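# Lift the mug from its peg and stand it upright

## Task

Remove the mug from the peg, set it down on the table standing upright with the opening facing up, and release it so it rests there unaided.

## Robot and tools

Robot: two arms in a physics simulation. left_arm carries a left hand and right_arm a right hand; the left hand is a mirror copy of the right. Each hand has index, middle and ring fingers plus a thumb, 16 motors in all, with rubber caps on the last 3 cm of each digit. The right arm's elbow sags under load, so the hand ends up lower than commanded; ask for more height until it sits where you want.

Frames. Scene frame: origin at table-top height, midway between the two nominal arm bases. +z is up, +x points out over the table, and left_arm is on the +y side (image left and right may not match). Actual bases: left_arm at (+0.026, +0.296, 0) m, right_arm at (+0.030, -0.231, 0) m, each with a tiny yaw. Each hand has a hand point just past the index and middle knuckles. Its axes: +z runs along straight fingers toward the tips; +y points out of the palm face, which lies at y = -0.062 m; +x points across the palm away from the thumb on the right hand and toward the thumb on the left hand. A rigid mast behind the wrist, on the palm side (x +0.05 to +0.10, z -0.16 to -0.11, reaching y = +0.06 m; x sign flipped for the left hand), can strike things.

execute_actions(actions, cameras). actions is a list of actions, each lasting 0.5 s. An action is a list of 1 to 15 rows, one per 1/30 s control step; if fewer than 15, the final row is held. Every row has exactly 48 numbers in [-1, 1], covering both arms even when one is idle: left dx, dy, dz, rx, ry, rz; left hand's 16 motor goals; left current_limit, speed; then the same 24 numbers for the right arm.
Pose part: dx to rz are an offset, not a pose, measured from that arm's Hand target at the start of the action, along that Hand target's own axes. Each row of an action counts from the same start, not from the previous row, and a repeated offset moves the arm further. Scale: 1.0 equals 0.6 m for dx, dy, dz, or 180 degrees for the rotation vector rx, ry, rz. All zeros asks the arm to reach its current target again.
Hand part: absolute goal angles, not offsets; 0 is a real position. Motor order: index_mcp, index_abd, index_pip, index_dip, middle_mcp, middle_abd, middle_pip, middle_dip, ring_mcp, ring_abd, ring_pip, ring_dip, thumb_cmc, thumb_axl, thumb_mcp, thumb_ipl. Each value maps linearly between the hinge's stops (degrees at +1 / at -1; value when straight): finger _mcp bends at the knuckle toward the palm (+128/-18; -0.75); _abd swings sideways away from the thumb (+60/-60; 0.00); _pip (+108/-29; -0.58); _dip (+117/-21; -0.70). thumb_cmc swings the thumb from beside the palm to in front of it (+120/-20; -0.71); thumb_axl rolls it about its own line (+140/-27; -0.68); thumb_mcp (+109/-69; -0.23) and thumb_ipl (+108/-77; -0.17) bend it. current_limit maps -1..+1 to 0..550 mA (never below 11 mA); very low values may fail to lift a finger. speed sets motor rate as (speed+1)/2 of 8.5 rad/s. Starting values are +0.4 and -0.6; last values persist. To leave a hand unchanged, copy back its hand_goal, hand_current_limit and hand_speed.
cameras: list of names (cam_head_left, cam_head_right, cam_high, cam_left_wrist, cam_right_wrist, all 672x504), ["all"], or []. Default: all images with an empty actions list, none otherwise. An unknown name voids the call.

zoom_image(camera, region): closer look at [x0, y0, x1, y1] pixels (origin top-left, at most 504 x 504) of a camera in the latest images. read_manual(section): licence texts only. finished_scene(scene): ends the current scene, given its number; irreversible, and the mug must stay upright without help.

Results: end_effector_position (m) and end_effector_quat_wxyz per hand in the scene frame; Hand target, the last commanded pose after clipping, from which the next offsets count; joint velocities (may read "within noise"); joint torques (include arm weight, noisy, numbers 3 and 4 wrap at ±28 N m). Per hand, in motor order: hand_goal, hand_measured, hand_current_ma (positive pushes toward -1), hand_state (moving, goal, blocked, overload), plus hand_current_limit and hand_speed.

Control notes: orientation commands are clipped to 40 degrees from the measured one each step, and position takes priority if both cannot be met. The hand often stops short of its target, by up to a few cm in free air, more when loaded; waiting does not fix this, so send the remaining distance as a new offset. Very small moves may not start. To release a push against something, set the target back beyond the current hand point. Near the first joint's axis, small hand moves can swing the whole arm. A finger grips only while its goal lies past the object's surface.

Avoid: dropping the mug, opening the hand while it moves, slamming or hard pushes, striking fixed or heavy parts, the arms touching or one hand squeezing the other, and anything leaving the table. Motors drawing 495 mA or more for 5 s shut down for 10 s; an arm overheating to 100 °C (warning at 85 °C) goes limp for 30-60 s. The scene keeps running while you think, holding the last command. Objects may occasionally be nudged by outside pushes.

Each tool is called as name([rows], argument=value, ...), one row to a line, values as JSON.

## Session

execute_actions(actions=[])

Scene clock: 0.00 s.
left_arm: end_effector_position=(+0.2070, +0.5391, +0.3292) hand_goal=(-0.754, +0.000, -0.576, -0.696, -0.754, +0.000, -0.576, -0.696, -0.754, +0.000, -0.576, -0.696, -0.714, -0.678, -0.226, -0.168) hand_measured=(-0.754, +0.000, -0.576, -0.696, -0.754, +0.000, -0.576, -0.696, -0.754, +0.000, -0.576, -0.696, -0.714, -0.678, -0.226, -0.168) hand_current_ma=(+0, +0, +0, +0, +0, +0, +0, +0, +0, +0, +0, +0, +0, +0, +0, +0) hand_state=(goal, goal, goal, goal, goal, goal, goal, goal, goal, goal, goal, goal, goal, goal, goal, goal) hand_current_limit=0.40 hand_speed=-0.60 end_effector_quat_wxyz=(+0.265, -0.147, +0.947, -0.108) | right_arm: end_effector_position=(+0.5037, -0.2792, +0.3811) hand_goal=(-0.754, +0.000, -0.576, -0.696, -0.754, +0.000, -0.576, -0.696, -0.754, +0.000, -0.576, -0.696, -0.714, -0.678, -0.226, -0.168) hand_measured=(-0.754, +0.000, -0.576, -0.696, -0.754, +0.000, -0.576, -0.696, -0.754, +0.000, -0.576, -0.696, -0.714, -0.678, -0.226, -0.168) hand_current_ma=(+0, +0, +0, +0, +0, +0, +0, +0, +0, +0, +0, +0, +0, +0, +0, +0) hand_state=(goal, goal, goal, goal, goal, goal, goal, goal, goal, goal, goal, goal, goal, goal, goal, goal) hand_current_limit=0.40 hand_speed=-0.60 end_effector_quat_wxyz=(+0.196, +0.843, +0.501, +0.026)
Joint positions: left_arm=[1.021 0.924 1.21 -1.641 0.544 -0.941] | right_arm=[0.198 1.301 1.475 -1.543 0.347 0.624]
Joint velocities: within noise
Joint torques (N m): no reading
Heat: left arm: hottest shoulder 32 °C; right arm: hottest waist 34 °C.
Hand target: left_arm +0.2087, +0.5420, +0.3375; +0.271, -0.145, +0.946, -0.102 | right_arm +0.5064, -0.2788, +0.3955; +0.202, +0.843, +0.497, +0.041

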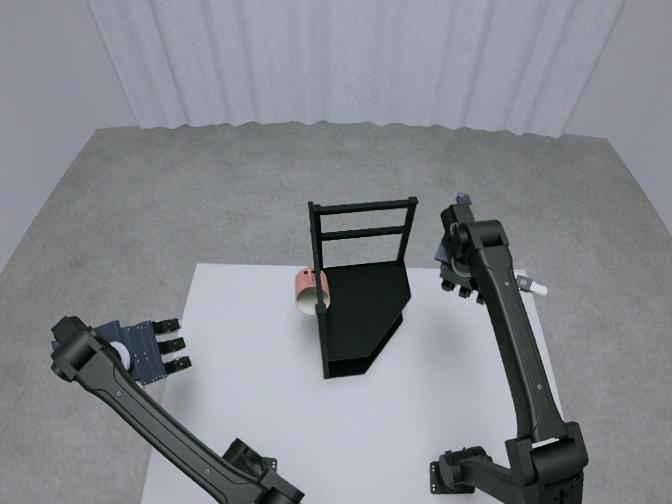

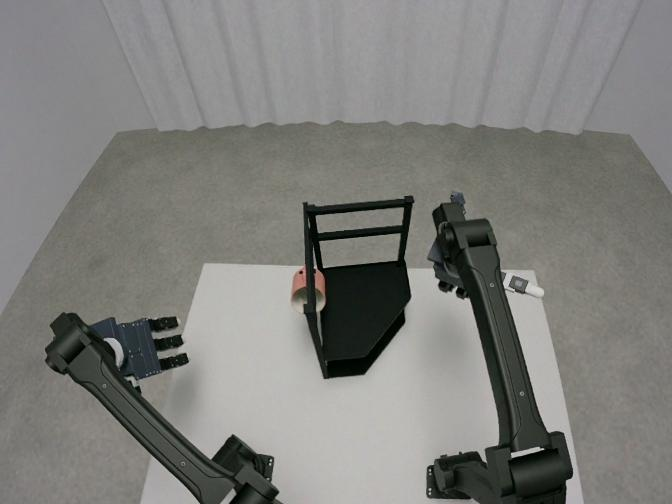

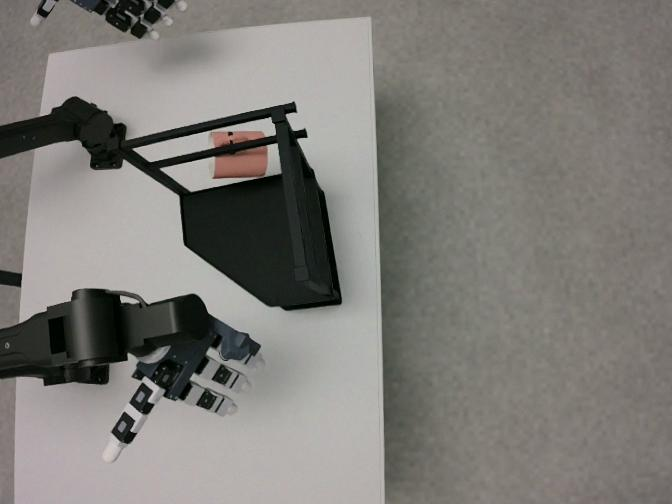

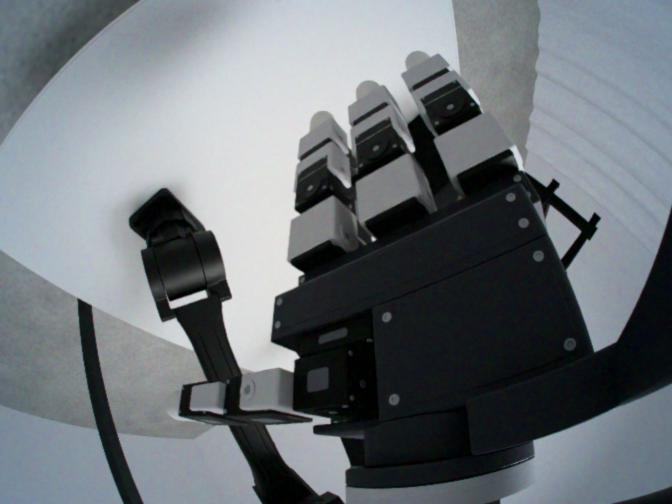

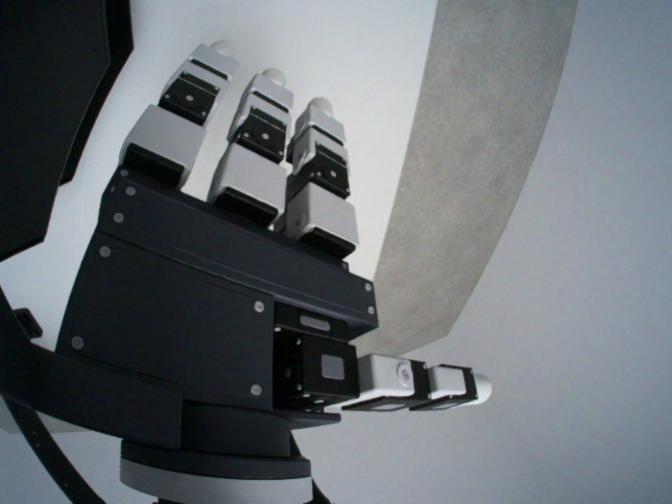

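zoom_image(camera="cam_high", region=[160, 70, 360, 220])

zoom_image(camera="cam_head_left", region=[260, 180, 440, 390])

zoom_image(camera="cam_head_right", region=[260, 180, 440, 390])

Scaled by 2.520.

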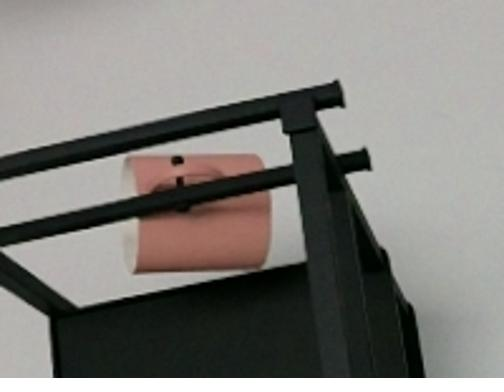

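Scaled by 2.400.

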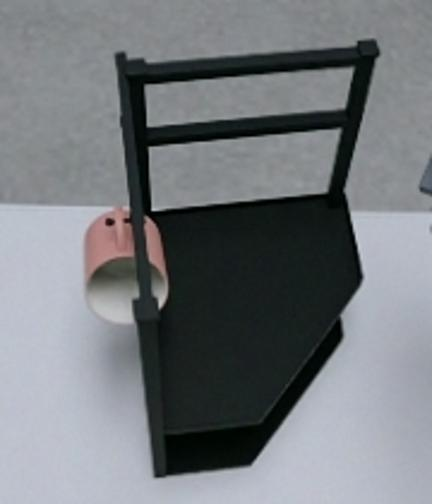

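Scaled by 2.400.

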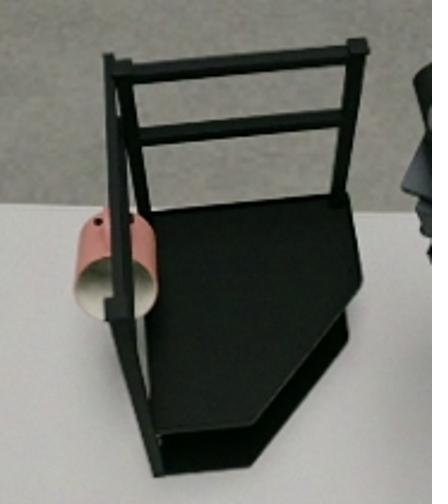

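zoom_image(camera="cam_high", region=[0, 0, 400, 300])

zoom_image(camera="cam_high", region=[0, 204, 400, 504])

zoom_image(camera="cam_head_left", region=[30, 230, 330, 504])

zoom_image(camera="cam_left_wrist", region=[420, 120, 672, 320])

Scaled by 1.260.

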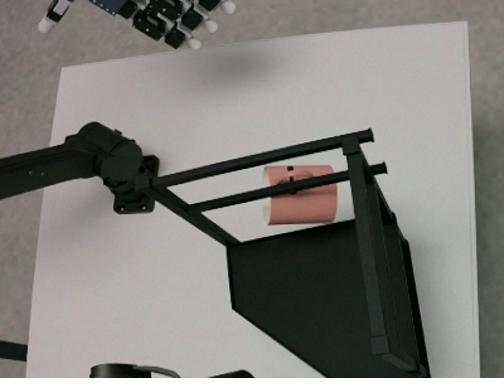

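Scaled by 1.260.

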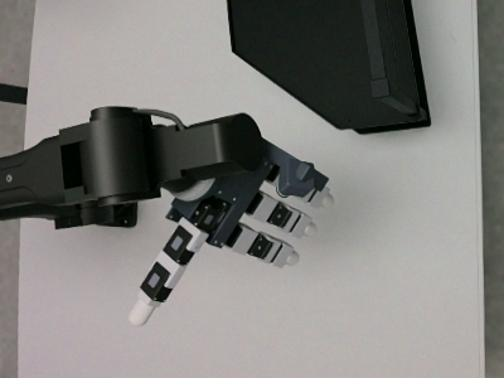

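Scaled by 1.680.

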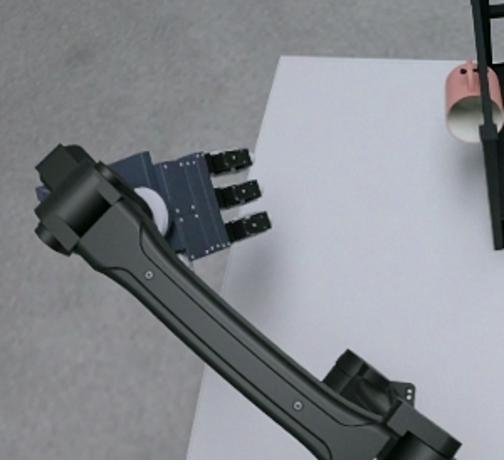

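Scaled by 2.000 from the camera's 672x504 image, which has a finer 960x720 frame.

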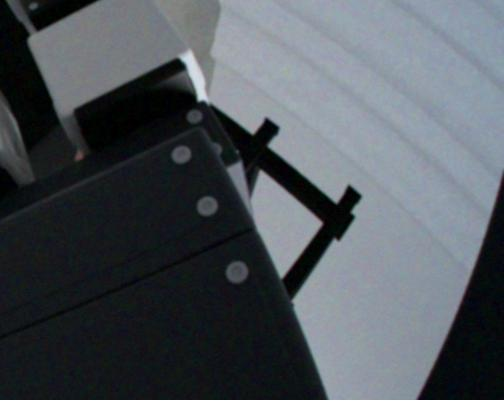

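execute_actions([
  [[0.034,-0.093,0.013,0,0,0.12,-0.754,0,-0.576,-0.696,-0.754,0,-0.576,-0.696,-0.754,0,-0.576,-0.696,-0.714,-0.678,-0.226,-0.168,0.4,-0.6,0,0,0,0,0,0,-0.754,0,-0.576,-0.696,-0.754,0,-0.576,-0.696,-0.754,0,-0.576,-0.696,-0.714,-0.678,-0.226,-0.168,0.4,-0.6]],
])

Scene clock: 10.20 s.
left_arm: end_effector_position=(+0.2079, +0.4847, +0.3403) hand_goal=(-0.754, +0.000, -0.576, -0.696, -0.754, +0.000, -0.576, -0.696, -0.754, +0.000, -0.576, -0.696, -0.714, -0.678, -0.226, -0.168) hand_measured=(-0.750, +0.000, -0.576, -0.696, -0.750, +0.000, -0.576, -0.696, -0.750, +0.000, -0.576, -0.696, -0.712, -0.678, -0.224, -0.168) hand_current_ma=(+10, -1, -2, +0, +12, -1, -2, +0, +11, -1, -2, +0, +5, +2, +7, +1) hand_state=(goal, goal, goal, goal, goal, goal, goal, goal, goal, goal, goal, goal, goal, goal, goal, goal) hand_current_limit=0.40 hand_speed=-0.60 end_effector_quat_wxyz=(+0.291, +0.029, +0.955, -0.042) | right_arm: end_effector_position=(+0.5037, -0.2792, +0.3811) hand_goal=(-0.754, +0.000, -0.576, -0.696, -0.754, +0.000, -0.576, -0.696, -0.754, +0.000, -0.576, -0.696, -0.714, -0.678, -0.226, -0.168) hand_measured=(-0.754, +0.000, -0.576, -0.696, -0.754, +0.000, -0.576, -0.696, -0.754, +0.000, -0.576, -0.696, -0.714, -0.678, -0.224, -0.168) hand_current_ma=(+1, +0, -2, +0, +1, +0, -2, +0, +1, +0, -2, +0, -2, +2, +8, +1) hand_state=(goal, goal, goal, goal, goal, goal, goal, goal, goal, goal, goal, goal, goal, goal, goal, goal) hand_current_limit=0.40 hand_speed=-0.60 end_effector_quat_wxyz=(+0.196, +0.843, +0.501, +0.026)
Joint positions: left_arm=[0.917 0.707 1.094 -1.641 0.516 -0.701] | right_arm=[0.198 1.301 1.475 -1.543 0.347 0.624]
Joint torques (N m): left_arm=[0.09 0.91 9.16 0.53 0.62 0.23] | right_arm=[-0.67 -8.82 9.09 0.31 0.45 0.03]
Heat: left arm: hottest shoulder 32 °C; right arm: hottest waist 34 °C.
Hand target: left_arm +0.2085, +0.4821, +0.3363; +0.285, +0.035, +0.957, -0.049 | right_arm +0.5064, -0.2788, +0.3955; +0.202, +0.843, +0.497, +0.041
Off the commanded pose: left_arm 0.005 m, 1 deg | right_arm 0.015 m, 2 deg.

execute_actions([
  [[-0.05,-0.082,0,0,0,0.25,-0.754,0,-0.576,-0.696,-0.754,0,-0.576,-0.696,-0.754,0,-0.576,-0.696,-0.714,-0.678,-0.226,-0.168,0.4,-0.6,0,0,0,0,0,0,-0.754,0,-0.576,-0.696,-0.754,0,-0.576,-0.696,-0.754,0,-0.576,-0.696,-0.714,-0.678,-0.226,-0.168,0.4,-0.6]],
  [[-0.093,-0.0226,0,0,0,0.25,-0.754,0,-0.576,-0.696,-0.754,0,-0.576,-0.696,-0.754,0,-0.576,-0.696,-0.714,-0.678,-0.226,-0.168,0.4,-0.6,0,0,0,0,0,0,-0.754,0,-0.576,-0.696,-0.754,0,-0.576,-0.696,-0.754,0,-0.576,-0.696,-0.714,-0.678,-0.226,-0.168,0.4,-0.6]],
], cameras=["all"])

Scene clock: 14.27 s.
left_arm: end_effector_position=(+0.2497, +0.3832, +0.3696) hand_goal=(-0.754, +0.000, -0.576, -0.696, -0.754, +0.000, -0.576, -0.696, -0.754, +0.000, -0.576, -0.696, -0.714, -0.678, -0.226, -0.168) hand_measured=(-0.756, +0.000, -0.576, -0.696, -0.756, +0.000, -0.576, -0.696, -0.756, +0.000, -0.576, -0.696, -0.716, -0.678, -0.224, -0.168) hand_current_ma=(-5, -1, -2, +0, -6, -1, -2, +0, -7, -1, -2, +0, -7, +2, +8, +1) hand_state=(goal, goal, goal, goal, goal, goal, goal, goal, goal, goal, goal, goal, goal, goal, goal, goal) hand_current_limit=0.40 hand_speed=-0.60 end_effector_quat_wxyz=(+0.211, +0.674, +0.684, +0.184) | right_arm: end_effector_position=(+0.5037, -0.2792, +0.3811) hand_goal=(-0.754, +0.000, -0.576, -0.696, -0.754, +0.000, -0.576, -0.696, -0.754, +0.000, -0.576, -0.696, -0.714, -0.678, -0.226, -0.168) hand_measured=(-0.754, +0.000, -0.576, -0.696, -0.754, +0.000, -0.576, -0.696, -0.754, +0.000, -0.576, -0.696, -0.714, -0.678, -0.224, -0.168) hand_current_ma=(+1, +0, -2, +0, +1, +0, -2, +0, +1, +0, -2, +0, -2, +2, +8, +1) hand_state=(goal, goal, goal, goal, goal, goal, goal, goal, goal, goal, goal, goal, goal, goal, goal, goal) hand_current_limit=0.40 hand_speed=-0.60 end_effector_quat_wxyz=(+0.196, +0.843, +0.501, +0.026)
Joint positions: left_arm=[0.889 0.496 0.957 -1.665 0.445 0.767] | right_arm=[0.198 1.301 1.475 -1.543 0.347 0.624]
Joint torques (N m): left_arm=[2.61 3.02 11.1 0.65 0.89 0.24] | right_arm=[0.03 -9.11 9.02 0.24 0.48 0]
Heat: left arm: hottest shoulder 32 °C; right arm: hottest waist 34 °C.
Hand target: left_arm +0.2491, +0.3821, +0.3763; +0.236, +0.702, +0.651, +0.167 | right_arm +0.5064, -0.2788, +0.3955; +0.202, +0.843, +0.497, +0.041
Off the commanded pose: left_arm 0.007 m, 6 deg | right_arm 0.015 m, 2 deg.
joint sent to its limit (left arm) — joint 4 (wrist pitch), lower limit. The joint targets are off in orientation, not in position.

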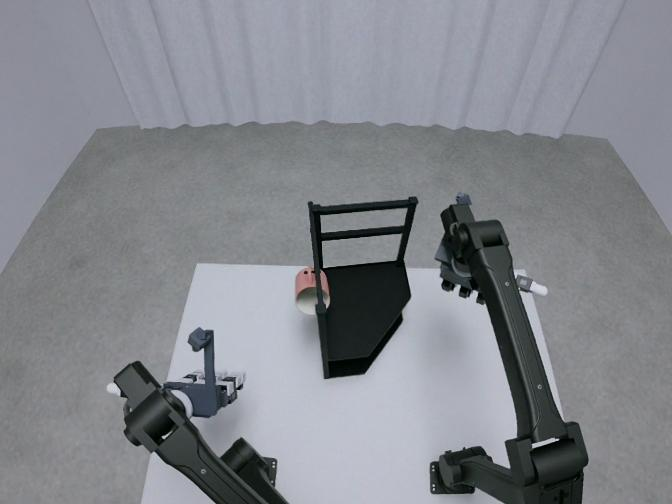

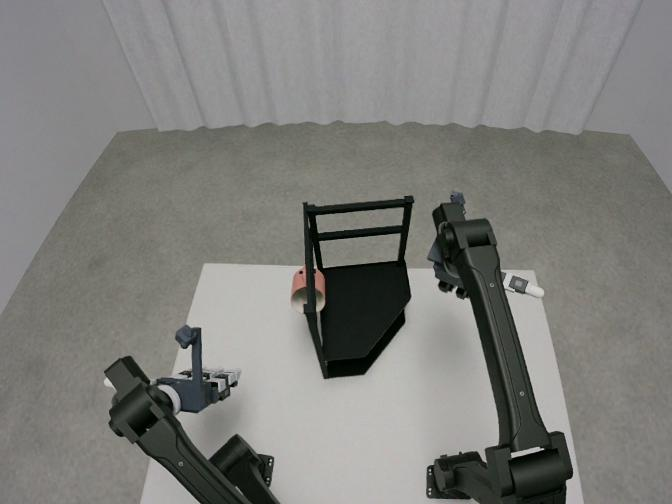

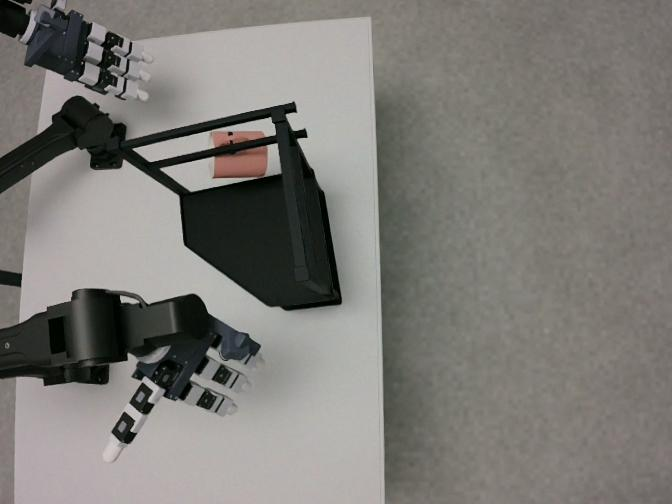

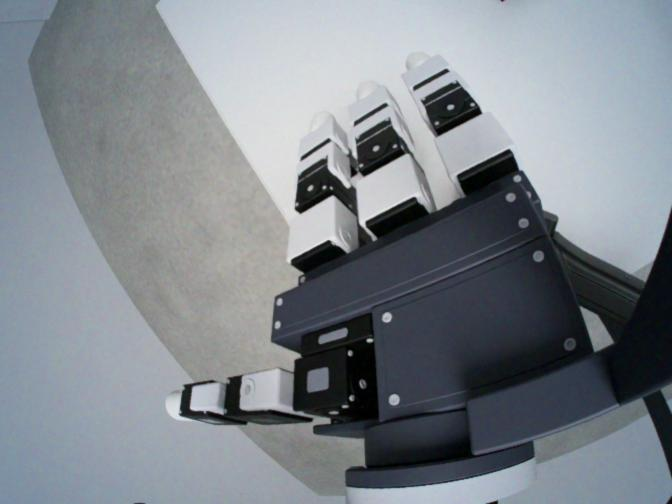

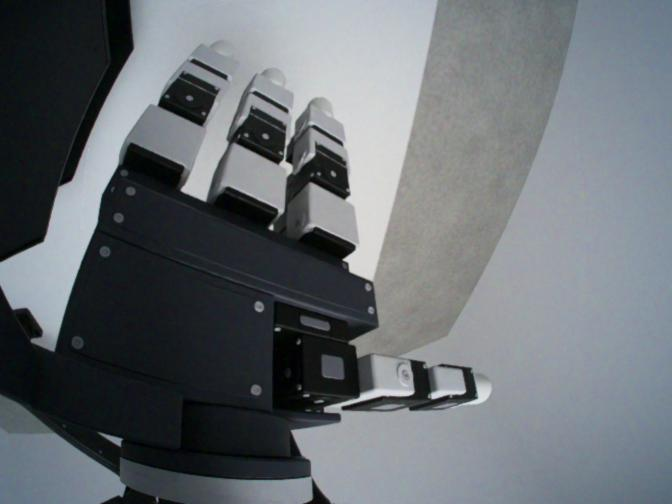

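zoom_image(camera="cam_high", region=[0, 0, 320, 240])

zoom_image(camera="cam_head_left", region=[130, 300, 330, 450])

zoom_image(camera="cam_head_right", region=[130, 300, 330, 450])

Scaled by 1.575.

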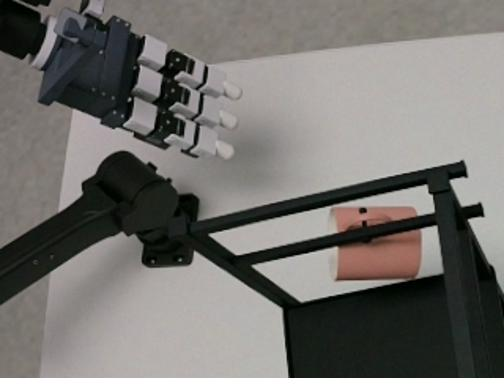

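Scaled by 2.520.

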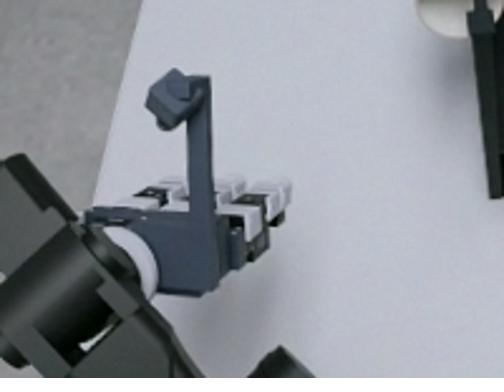

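Scaled by 2.520.

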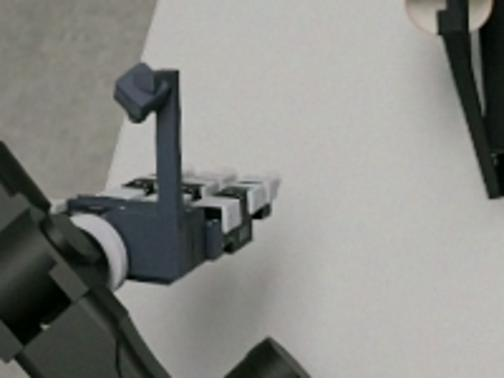

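execute_actions([
  [[-0.021,-0.009,0.07,-0.0717,0.0923,0.153,-0.754,0,-0.576,-0.696,-0.754,0,-0.576,-0.696,-0.754,0,-0.576,-0.696,-0.714,-0.678,-0.226,-0.168,0.4,-0.6,0,0,0,0,0,0,-0.754,0,-0.576,-0.696,-0.754,0,-0.576,-0.696,-0.754,0,-0.576,-0.696,-0.714,-0.678,-0.226,-0.168,0.4,-0.6]],
  [[-0.0445,-0.0075,0.058,-0.0717,0.0923,0.153,-0.754,0,-0.576,-0.696,-0.754,0,-0.576,-0.696,-0.754,0,-0.576,-0.696,-0.714,-0.678,-0.226,-0.168,0.4,-0.6,0,0,0,0,0,0,-0.754,0,-0.576,-0.696,-0.754,0,-0.576,-0.696,-0.754,0,-0.576,-0.696,-0.714,-0.678,-0.226,-0.168,0.4,-0.6]],
  [[-0.06,0.007,0.042,-0.0717,0.0923,0.153,-0.754,0,-0.576,-0.696,-0.754,0,-0.576,-0.696,-0.754,0,-0.576,-0.696,-0.714,-0.678,-0.226,-0.168,0.4,-0.6,0,0,0,0,0,0,-0.754,0,-0.576,-0.696,-0.754,0,-0.576,-0.696,-0.754,0,-0.576,-0.696,-0.714,-0.678,-0.226,-0.168,0.4,-0.6]],
], cameras=["all"])

Scene clock: 26.90 s.
left_arm: end_effector_position=(+0.2981, +0.3327, +0.2655) hand_goal=(-0.754, +0.000, -0.576, -0.696, -0.754, +0.000, -0.576, -0.696, -0.754, +0.000, -0.576, -0.696, -0.714, -0.678, -0.226, -0.168) hand_measured=(-0.756, +0.002, -0.576, -0.696, -0.756, +0.002, -0.576, -0.696, -0.756, +0.002, -0.576, -0.696, -0.718, -0.678, -0.224, -0.168) hand_current_ma=(-7, +4, -2, +0, -9, +4, -2, +0, -9, +4, -2, +0, -13, +2, +8, +1) hand_state=(goal, goal, goal, goal, goal, goal, goal, goal, goal, goal, goal, goal, goal, goal, goal, goal) hand_current_limit=0.40 hand_speed=-0.60 end_effector_quat_wxyz=(-0.011, +0.721, +0.017, +0.693) | right_arm: end_effector_position=(+0.5037, -0.2792, +0.3811) hand_goal=(-0.754, +0.000, -0.576, -0.696, -0.754, +0.000, -0.576, -0.696, -0.754, +0.000, -0.576, -0.696, -0.714, -0.678, -0.226, -0.168) hand_measured=(-0.754, +0.000, -0.576, -0.696, -0.754, +0.000, -0.576, -0.696, -0.754, +0.000, -0.576, -0.696, -0.714, -0.678, -0.224, -0.168) hand_current_ma=(+1, +0, -2, +0, +1, +0, -2, +0, +1, +0, -2, +0, -2, +2, +8, +1) hand_state=(goal, goal, goal, goal, goal, goal, goal, goal, goal, goal, goal, goal, goal, goal, goal, goal) hand_current_limit=0.40 hand_speed=-0.60 end_effector_quat_wxyz=(+0.196, +0.843, +0.501, +0.026)
Joint positions: left_arm=[0.909 0.42 0.173 0.187 0.845 1.608] | right_arm=[0.198 1.301 1.475 -1.543 0.347 0.624]
Joint torques (N m): left_arm=[0.32 2.73 10.62 2.45 0.34 -0.04] | right_arm=[-0.15 -8.64 9.16 0.46 0.46 0.04]
Heat: left arm: hottest elbow 33 °C; right arm: hottest elbow 36 °C.
Hand target: left_arm +0.3000, +0.3303, +0.2656; +0.001, +0.708, +0.002, +0.707 | right_arm +0.5064, -0.2788, +0.3955; +0.202, +0.843, +0.497, +0.041
Off the commanded pose: left_arm 0.003 m, 3 deg | right_arm 0.015 m, 2 deg.

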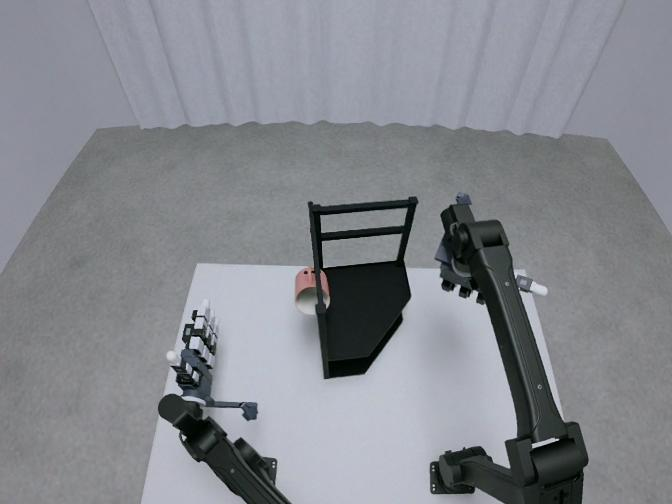

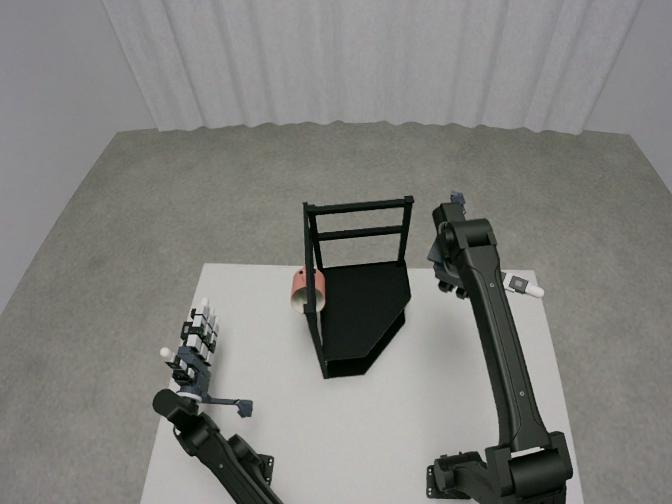

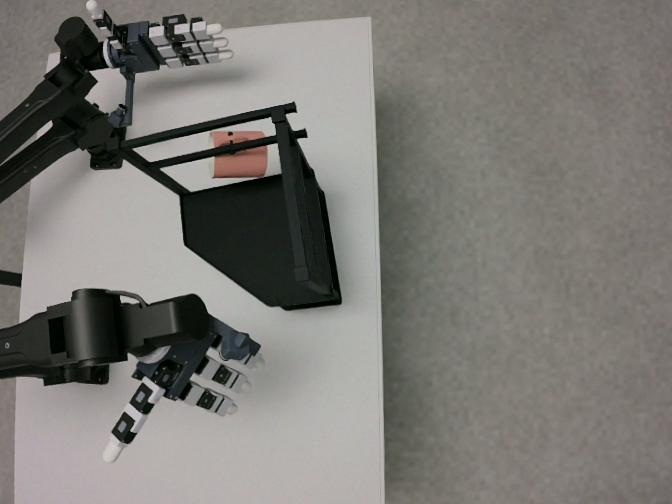

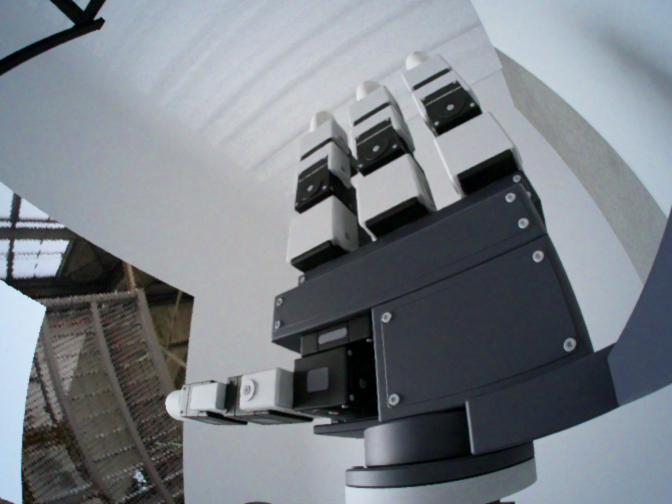

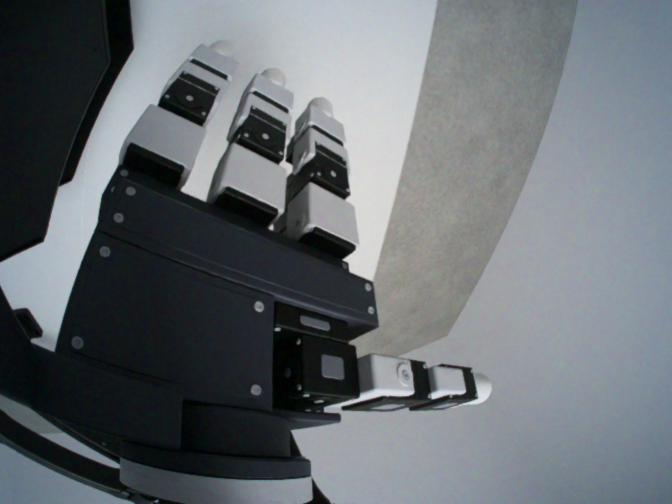

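zoom_image(camera="cam_high", region=[50, 0, 350, 225])

zoom_image(camera="cam_head_left", region=[150, 190, 350, 440])

zoom_image(camera="cam_head_right", region=[150, 190, 350, 440])

Scaled by 1.680.

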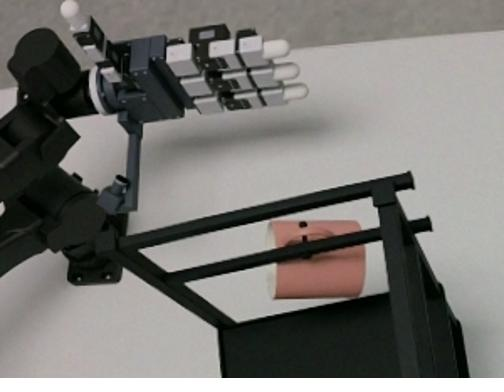

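Scaled by 2.016.

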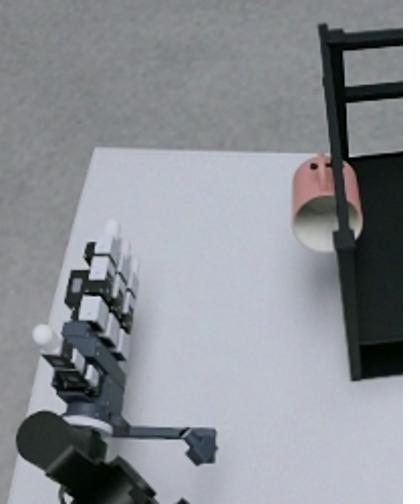

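Scaled by 2.016.

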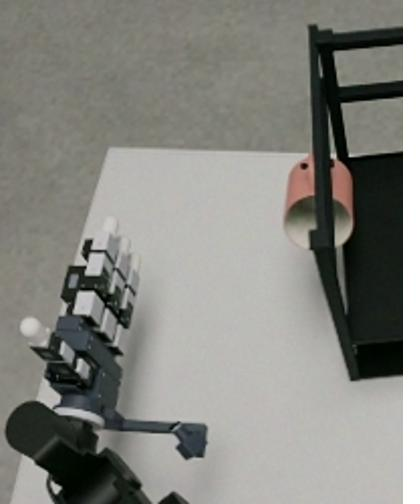

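execute_actions([
  [[0.058,0.017,0.05,0,0,-0.25,-0.754,0,-0.576,-0.696,-0.754,0,-0.576,-0.696,-0.754,0,-0.576,-0.696,-0.714,-0.678,-0.226,-0.168,0.4,-0.6,0,0,0,0,0,0,-0.754,0,-0.576,-0.696,-0.754,0,-0.576,-0.696,-0.754,0,-0.576,-0.696,-0.714,-0.678,-0.226,-0.168,0.4,-0.6]],
  [[0,0,0,0,0,-0.25,-0.754,0,-0.576,-0.696,-0.754,0,-0.576,-0.696,-0.754,0,-0.576,-0.696,-0.714,-0.678,-0.226,-0.168,0.4,-0.6,0,0,0,0,0,0,-0.754,0,-0.576,-0.696,-0.754,0,-0.576,-0.696,-0.754,0,-0.576,-0.696,-0.714,-0.678,-0.226,-0.168,0.4,-0.6]],
  [[0,0,0,0,0,-0.25,-0.754,0,-0.576,-0.696,-0.754,0,-0.576,-0.696,-0.754,0,-0.576,-0.696,-0.714,-0.678,-0.226,-0.168,0.4,-0.6,0,0,0,0,0,0,-0.754,0,-0.576,-0.696,-0.754,0,-0.576,-0.696,-0.754,0,-0.576,-0.696,-0.714,-0.678,-0.226,-0.168,0.4,-0.6]],
  [[0,0,0,0,0,-0.25,-0.754,0,-0.576,-0.696,-0.754,0,-0.576,-0.696,-0.754,0,-0.576,-0.696,-0.714,-0.678,-0.226,-0.168,0.4,-0.6,0,0,0,0,0,0,-0.754,0,-0.576,-0.696,-0.754,0,-0.576,-0.696,-0.754,0,-0.576,-0.696,-0.714,-0.678,-0.226,-0.168,0.4,-0.6]],
], cameras=["all"])

Scene clock: 41.90 s.
left_arm: end_effector_position=(+0.3258, +0.3198, +0.2774) hand_goal=(-0.754, +0.000, -0.576, -0.696, -0.754, +0.000, -0.576, -0.696, -0.754, +0.000, -0.576, -0.696, -0.714, -0.678, -0.226, -0.168) hand_measured=(-0.758, -0.002, -0.576, -0.696, -0.758, -0.002, -0.576, -0.696, -0.758, -0.002, -0.576, -0.696, -0.718, -0.678, -0.224, -0.168) hand_current_ma=(-12, -3, -2, +0, -14, -3, -2, +0, -14, -3, -2, +0, -11, +2, +6, +1) hand_state=(goal, goal, goal, goal, goal, goal, goal, goal, goal, goal, goal, goal, goal, goal, goal, goal) hand_current_limit=0.40 hand_speed=-0.60 end_effector_quat_wxyz=(+0.712, +0.013, +0.701, +0.019) | right_arm: end_effector_position=(+0.5037, -0.2792, +0.3811) hand_goal=(-0.754, +0.000, -0.576, -0.696, -0.754, +0.000, -0.576, -0.696, -0.754, +0.000, -0.576, -0.696, -0.714, -0.678, -0.226, -0.168) hand_measured=(-0.754, +0.000, -0.576, -0.696, -0.754, +0.000, -0.576, -0.696, -0.754, +0.000, -0.576, -0.696, -0.714, -0.678, -0.224, -0.168) hand_current_ma=(+1, +0, -2, +0, +1, +0, -2, +0, +1, +0, -2, +0, -2, +2, +8, +1) hand_state=(goal, goal, goal, goal, goal, goal, goal, goal, goal, goal, goal, goal, goal, goal, goal, goal) hand_current_limit=0.40 hand_speed=-0.60 end_effector_quat_wxyz=(+0.196, +0.843, +0.501, +0.026)
Joint positions: left_arm=[-0.441 0.334 0.265 0.087 -0.473 -1.519] | right_arm=[0.198 1.301 1.475 -1.543 0.347 0.624]
Joint torques (N m): left_arm=[1.14 2.73 15.97 1.54 -0.17 0.09] | right_arm=[-0.15 -8.88 8.99 0.23 0.43 0]
Heat: left arm: hottest elbow 33 °C; right arm: hottest elbow 37 °C.
Hand target: left_arm +0.3300, +0.3204, +0.3005; +0.707, -0.002, +0.707, -0.001 | right_arm +0.5064, -0.2788, +0.3955; +0.202, +0.843, +0.497, +0.041
Off the commanded pose: left_arm 0.023 m, 3 deg | right_arm 0.015 m, 2 deg.

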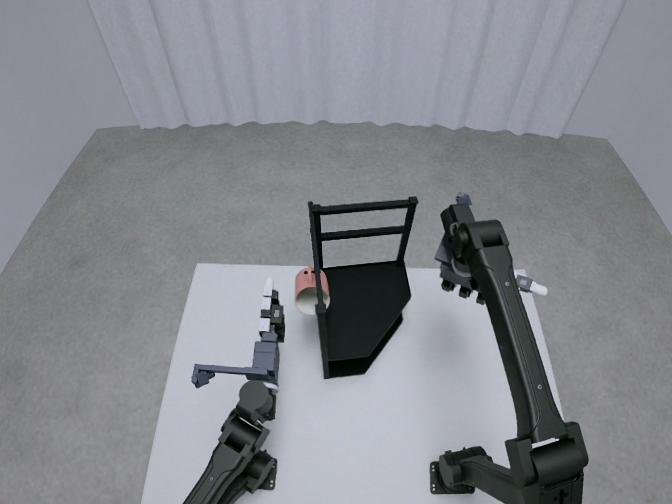

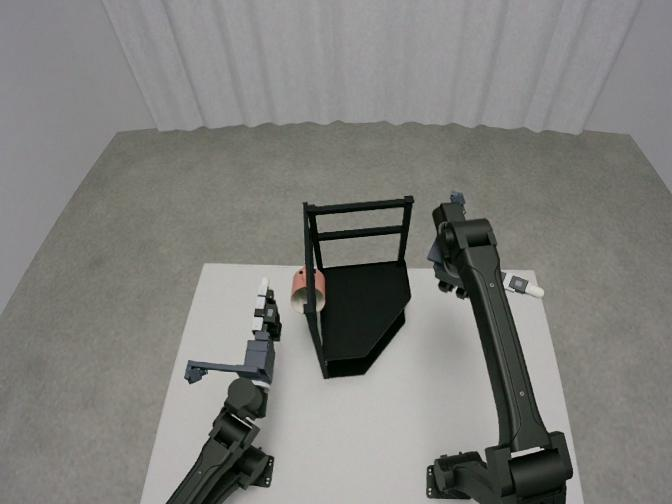

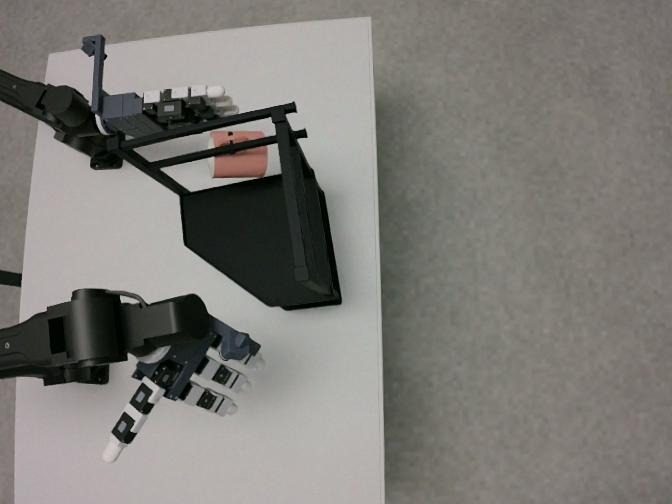

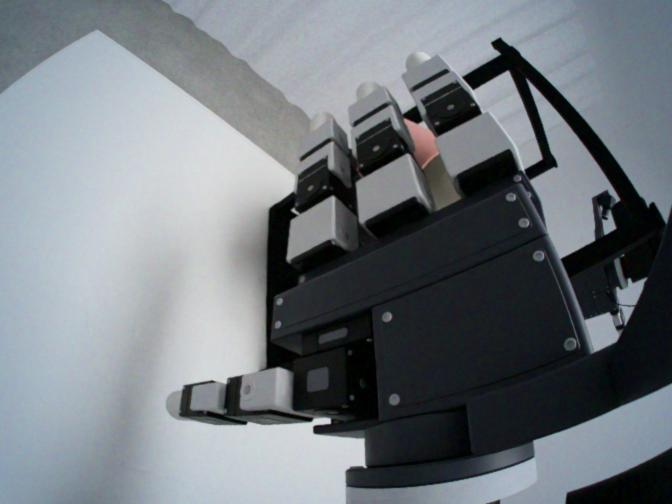

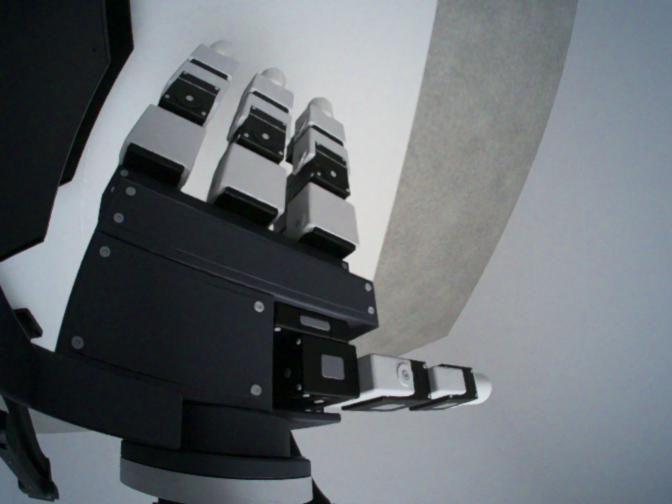

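execute_actions([
  [[0,0,0,0,0,0,0.4,0,0.5,0.3,0.4,0,0.5,0.3,0.4,0,0.5,0.3,-0.714,-0.678,-0.226,-0.168,0.4,-0.6,0,0,0,0,0,0,-0.754,0,-0.576,-0.696,-0.754,0,-0.576,-0.696,-0.754,0,-0.576,-0.696,-0.714,-0.678,-0.226,-0.168,0.4,-0.6]],
  [[0,0,0,0,0,0,0.4,0,0.5,0.3,0.4,0,0.5,0.3,0.4,0,0.5,0.3,-0.714,-0.678,-0.226,-0.168,0.4,-0.6,0,0,0,0,0,0,-0.754,0,-0.576,-0.696,-0.754,0,-0.576,-0.696,-0.754,0,-0.576,-0.696,-0.714,-0.678,-0.226,-0.168,0.4,-0.6]],
], cameras=["cam_left_wrist"])

zoom_image(camera="cam_left_wrist", region=[240, 0, 672, 330])

Scene clock: 43.63 s.
left_arm: end_effector_position=(+0.3273, +0.3184, +0.2746) hand_goal=(+0.400, +0.000, +0.500, +0.300, +0.400, +0.000, +0.500, +0.300, +0.400, +0.000, +0.500, +0.300, -0.714, -0.678, -0.226, -0.168) hand_measured=(+0.396, -0.002, +0.498, +0.298, +0.396, -0.002, +0.498, +0.298, +0.396, -0.002, +0.498, +0.298, -0.718, -0.678, -0.224, -0.168) hand_current_ma=(-9, -3, -7, -7, -11, -3, -8, -9, -11, -3, -8, -7, -9, +2, +6, +1) hand_state=(goal, goal, goal, goal, goal, goal, goal, goal, goal, goal, goal, goal, goal, goal, goal, goal) hand_current_limit=0.40 hand_speed=-0.60 end_effector_quat_wxyz=(+0.696, +0.010, +0.718, +0.006) | right_arm: end_effector_position=(+0.5037, -0.2792, +0.3811) hand_goal=(-0.754, +0.000, -0.576, -0.696, -0.754, +0.000, -0.576, -0.696, -0.754, +0.000, -0.576, -0.696, -0.714, -0.678, -0.226, -0.168) hand_measured=(-0.754, +0.000, -0.576, -0.696, -0.754, +0.000, -0.576, -0.696, -0.754, +0.000, -0.576, -0.696, -0.714, -0.678, -0.224, -0.168) hand_current_ma=(+1, +0, -2, +0, +1, +0, -2, +0, +1, +0, -2, +0, -2, +2, +8, +1) hand_state=(goal, goal, goal, goal, goal, goal, goal, goal, goal, goal, goal, goal, goal, goal, goal, goal) hand_current_limit=0.40 hand_speed=-0.60 end_effector_quat_wxyz=(+0.196, +0.843, +0.501, +0.026)
Joint positions: left_arm=[-0.428 0.334 0.294 0.005 -0.447 -1.564] | right_arm=[0.198 1.301 1.475 -1.543 0.347 0.624]
Joint torques (N m): left_arm=[2.84 2.67 15.83 1.25 0.2 0.29] | right_arm=[-0.73 -9.29 9.14 0.24 0.5 0.03]
Heat: left arm: hottest elbow 34 °C; right arm: hottest elbow 37 °C.
Hand target: left_arm +0.3300, +0.3203, +0.3004; +0.707, -0.002, +0.707, -0.001 | right_arm +0.5064, -0.2788, +0.3955; +0.202, +0.843, +0.497, +0.041
Off the commanded pose: left_arm 0.026 m, 2 deg | right_arm 0.015 m, 2 deg.
Images, in order (width x height): cam_left_wrist 672x504.

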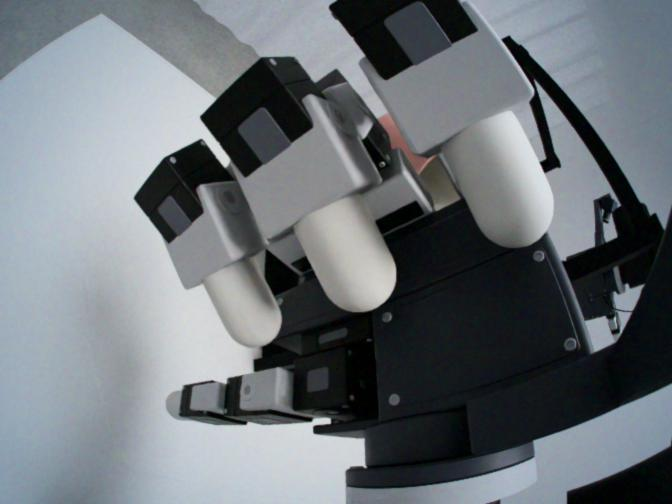

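Scaled by 1.167 from the camera's 672x504 image, which has a finer 960x720 frame.

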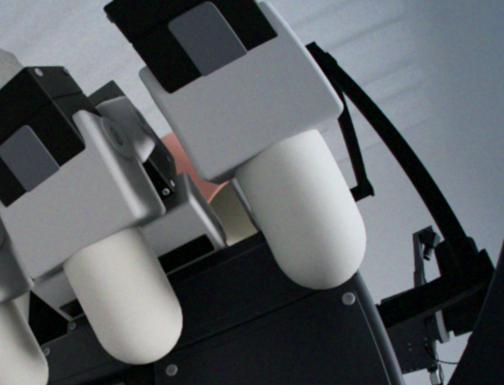

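execute_actions([
  [[0,0,0,0,0,0,0.85,0,0.75,0.3,0.85,0,0.75,0.3,0.85,0,0.75,0.3,-0.714,-0.678,-0.226,-0.168,0.4,-0.6,0,0,0,0,0,0,-0.754,0,-0.576,-0.696,-0.754,0,-0.576,-0.696,-0.754,0,-0.576,-0.696,-0.714,-0.678,-0.226,-0.168,0.4,-0.6]],
  [[0,0,0,0,0,0,0.85,0,0.75,0.3,0.85,0,0.75,0.3,0.85,0,0.75,0.3,-0.714,-0.678,-0.226,-0.168,0.4,-0.6,0,0,0,0,0,0,-0.754,0,-0.576,-0.696,-0.754,0,-0.576,-0.696,-0.754,0,-0.576,-0.696,-0.714,-0.678,-0.226,-0.168,0.4,-0.6]],
], cameras=["cam_left_wrist"])

zoom_image(camera="cam_left_wrist", region=[240, 0, 672, 330])

Scene clock: 45.27 s.
left_arm: end_effector_position=(+0.3273, +0.3184, +0.2745) hand_goal=(+0.850, +0.000, +0.750, +0.300, +0.850, +0.000, +0.750, +0.300, +0.850, +0.000, +0.750, +0.300, -0.714, -0.678, -0.226, -0.168) hand_measured=(+0.494, -0.002, +0.598, +0.294, +0.484, -0.002, +0.590, +0.294, +0.484, -0.002, +0.590, +0.294, -0.716, -0.678, -0.224, -0.168) hand_current_ma=(-385, -3, -385, -18, -385, -3, -385, -21, -385, -3, -385, -18, -8, +2, +6, +1) hand_state=(blocked, goal, blocked, goal, blocked, goal, blocked, goal, blocked, goal, blocked, goal, goal, goal, goal, goal) hand_current_limit=0.40 hand_speed=-0.60 end_effector_quat_wxyz=(+0.696, +0.010, +0.718, +0.006) | right_arm: end_effector_position=(+0.5037, -0.2792, +0.3811) hand_goal=(-0.754, +0.000, -0.576, -0.696, -0.754, +0.000, -0.576, -0.696, -0.754, +0.000, -0.576, -0.696, -0.714, -0.678, -0.226, -0.168) hand_measured=(-0.754, +0.000, -0.576, -0.696, -0.754, +0.000, -0.576, -0.696, -0.754, +0.000, -0.576, -0.696, -0.714, -0.678, -0.224, -0.168) hand_current_ma=(+1, +0, -2, +0, +1, +0, -2, +0, +1, +0, -2, +0, -2, +2, +8, +1) hand_state=(goal, goal, goal, goal, goal, goal, goal, goal, goal, goal, goal, goal, goal, goal, goal, goal) hand_current_limit=0.40 hand_speed=-0.60 end_effector_quat_wxyz=(+0.196, +0.843, +0.501, +0.026)
Joint positions: left_arm=[-0.428 0.334 0.294 0.005 -0.446 -1.564] | right_arm=[0.198 1.301 1.475 -1.543 0.347 0.624]
Joint torques (N m): left_arm=[2.43 2.61 15.75 1.29 0.13 0.28] | right_arm=[0.09 -9.35 9.18 0.03 0.5 0]
Heat: left arm: hottest elbow 35 °C; right arm: hottest elbow 37 °C.
Hand target: left_arm +0.3300, +0.3203, +0.3004; +0.707, -0.002, +0.707, -0.001 | right_arm +0.5064, -0.2788, +0.3955; +0.202, +0.843, +0.497, +0.041
Off the commanded pose: left_arm 0.026 m, 2 deg | right_arm 0.015 m, 2 deg.
Images, in order (width x height): cam_left_wrist 672x504.

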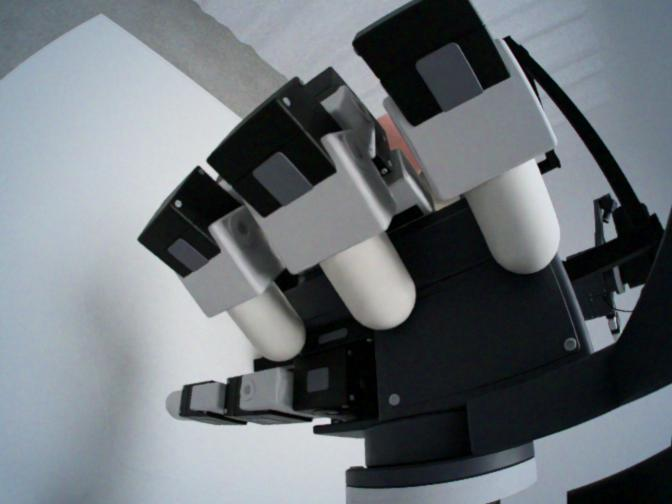

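Scaled by 1.167 from the camera's 672x504 image, which has a finer 960x720 frame.

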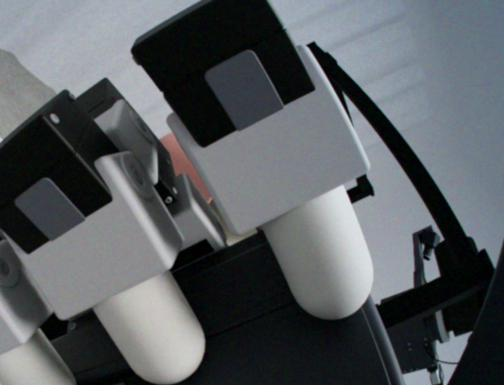

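execute_actions([
  [[0,0,0,0,0,0,-0.754,0,-0.576,-0.696,-0.754,0,-0.576,-0.696,-0.754,0,-0.576,-0.696,0.57,-0.678,-0.226,-0.168,0.4,-0.6,0,0,0,0,0,0,-0.754,0,-0.576,-0.696,-0.754,0,-0.576,-0.696,-0.754,0,-0.576,-0.696,-0.714,-0.678,-0.226,-0.168,0.4,-0.6]],
  [[0.05,0,0,0,0,0,-0.754,0,-0.576,-0.696,-0.754,0,-0.576,-0.696,-0.754,0,-0.576,-0.696,0.57,-0.678,-0.226,-0.168,0.4,-0.6,0,0,0,0,0,0,-0.754,0,-0.576,-0.696,-0.754,0,-0.576,-0.696,-0.754,0,-0.576,-0.696,-0.714,-0.678,-0.226,-0.168,0.4,-0.6]],
  [[0.07,0,0,0,0,0,-0.754,0,-0.576,-0.696,-0.754,0,-0.576,-0.696,-0.754,0,-0.576,-0.696,0.57,-0.678,-0.226,-0.168,0.4,-0.6,0,0,0,0,0,0,-0.754,0,-0.576,-0.696,-0.754,0,-0.576,-0.696,-0.754,0,-0.576,-0.696,-0.714,-0.678,-0.226,-0.168,0.4,-0.6]],
  [[0.07,0,0,0,0,0,-0.754,0,-0.576,-0.696,-0.754,0,-0.576,-0.696,-0.754,0,-0.576,-0.696,0.57,-0.678,-0.226,-0.168,0.4,-0.6,0,0,0,0,0,0,-0.754,0,-0.576,-0.696,-0.754,0,-0.576,-0.696,-0.754,0,-0.576,-0.696,-0.714,-0.678,-0.226,-0.168,0.4,-0.6]],
], cameras=["cam_left_wrist"])

zoom_image(camera="cam_left_wrist", region=[370, 0, 672, 240])

Scene clock: 48.93 s.
left_arm: end_effector_position=(+0.3289, +0.3174, +0.1846) hand_goal=(-0.754, +0.000, -0.576, -0.696, -0.754, +0.000, -0.576, -0.696, -0.754, +0.000, -0.576, -0.696, +0.570, -0.678, -0.226, -0.168) hand_measured=(-0.752, -0.002, -0.574, -0.694, -0.752, -0.002, -0.574, -0.694, -0.752, -0.002, -0.574, -0.694, +0.550, -0.678, -0.224, -0.168) hand_current_ma=(+5, -5, +6, +7, +6, -5, +7, +8, +6, -5, +7, +7, -75, +2, +6, +1) hand_state=(goal, goal, goal, goal, goal, goal, goal, goal, goal, goal, goal, goal, blocked, goal, goal, goal) hand_current_limit=0.40 hand_speed=-0.60 end_effector_quat_wxyz=(+0.701, +0.005, +0.713, -0.001) | right_arm: end_effector_position=(+0.5037, -0.2792, +0.3811) hand_goal=(-0.754, +0.000, -0.576, -0.696, -0.754, +0.000, -0.576, -0.696, -0.754, +0.000, -0.576, -0.696, -0.714, -0.678, -0.226, -0.168) hand_measured=(-0.754, +0.000, -0.576, -0.696, -0.754, +0.000, -0.576, -0.696, -0.754, +0.000, -0.576, -0.696, -0.714, -0.678, -0.224, -0.168) hand_current_ma=(+1, +0, -2, +0, +1, +0, -2, +0, +1, +0, -2, +0, -2, +2, +8, +1) hand_state=(goal, goal, goal, goal, goal, goal, goal, goal, goal, goal, goal, goal, goal, goal, goal, goal) hand_current_limit=0.40 hand_speed=-0.60 end_effector_quat_wxyz=(+0.196, +0.843, +0.501, +0.026)
Joint positions: left_arm=[-0.425 0.502 0.066 0.418 -0.439 -1.573] | right_arm=[0.198 1.301 1.475 -1.543 0.347 0.624]
Joint torques (N m): left_arm=[1.79 3.02 10.65 2.82 0.04 0.19] | right_arm=[-0.56 -9.35 9.09 0.29 0.46 0.05]
Heat: left arm: hottest elbow 35 °C; right arm: hottest elbow 38 °C.
Hand target: left_arm +0.3299, +0.3198, +0.1864; +0.707, -0.002, +0.708, -0.001 | right_arm +0.5064, -0.2788, +0.3955; +0.202, +0.843, +0.497, +0.041
Off the commanded pose: left_arm 0.003 m, 1 deg | right_arm 0.015 m, 2 deg.
Images, in order (width x height): cam_left_wrist 672x504.

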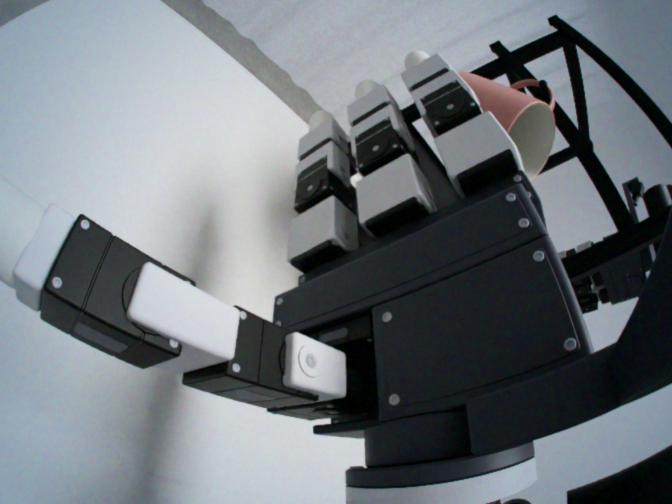

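Scaled by 1.669 from the camera's 672x504 image, which has a finer 960x720 frame.

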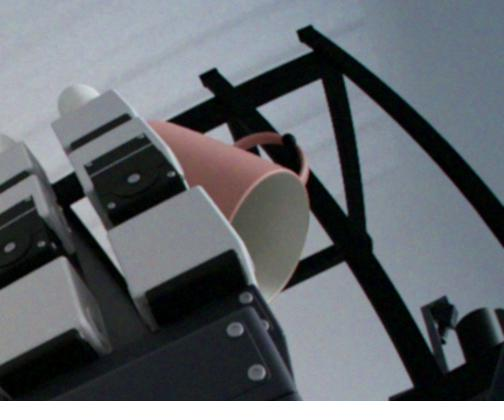

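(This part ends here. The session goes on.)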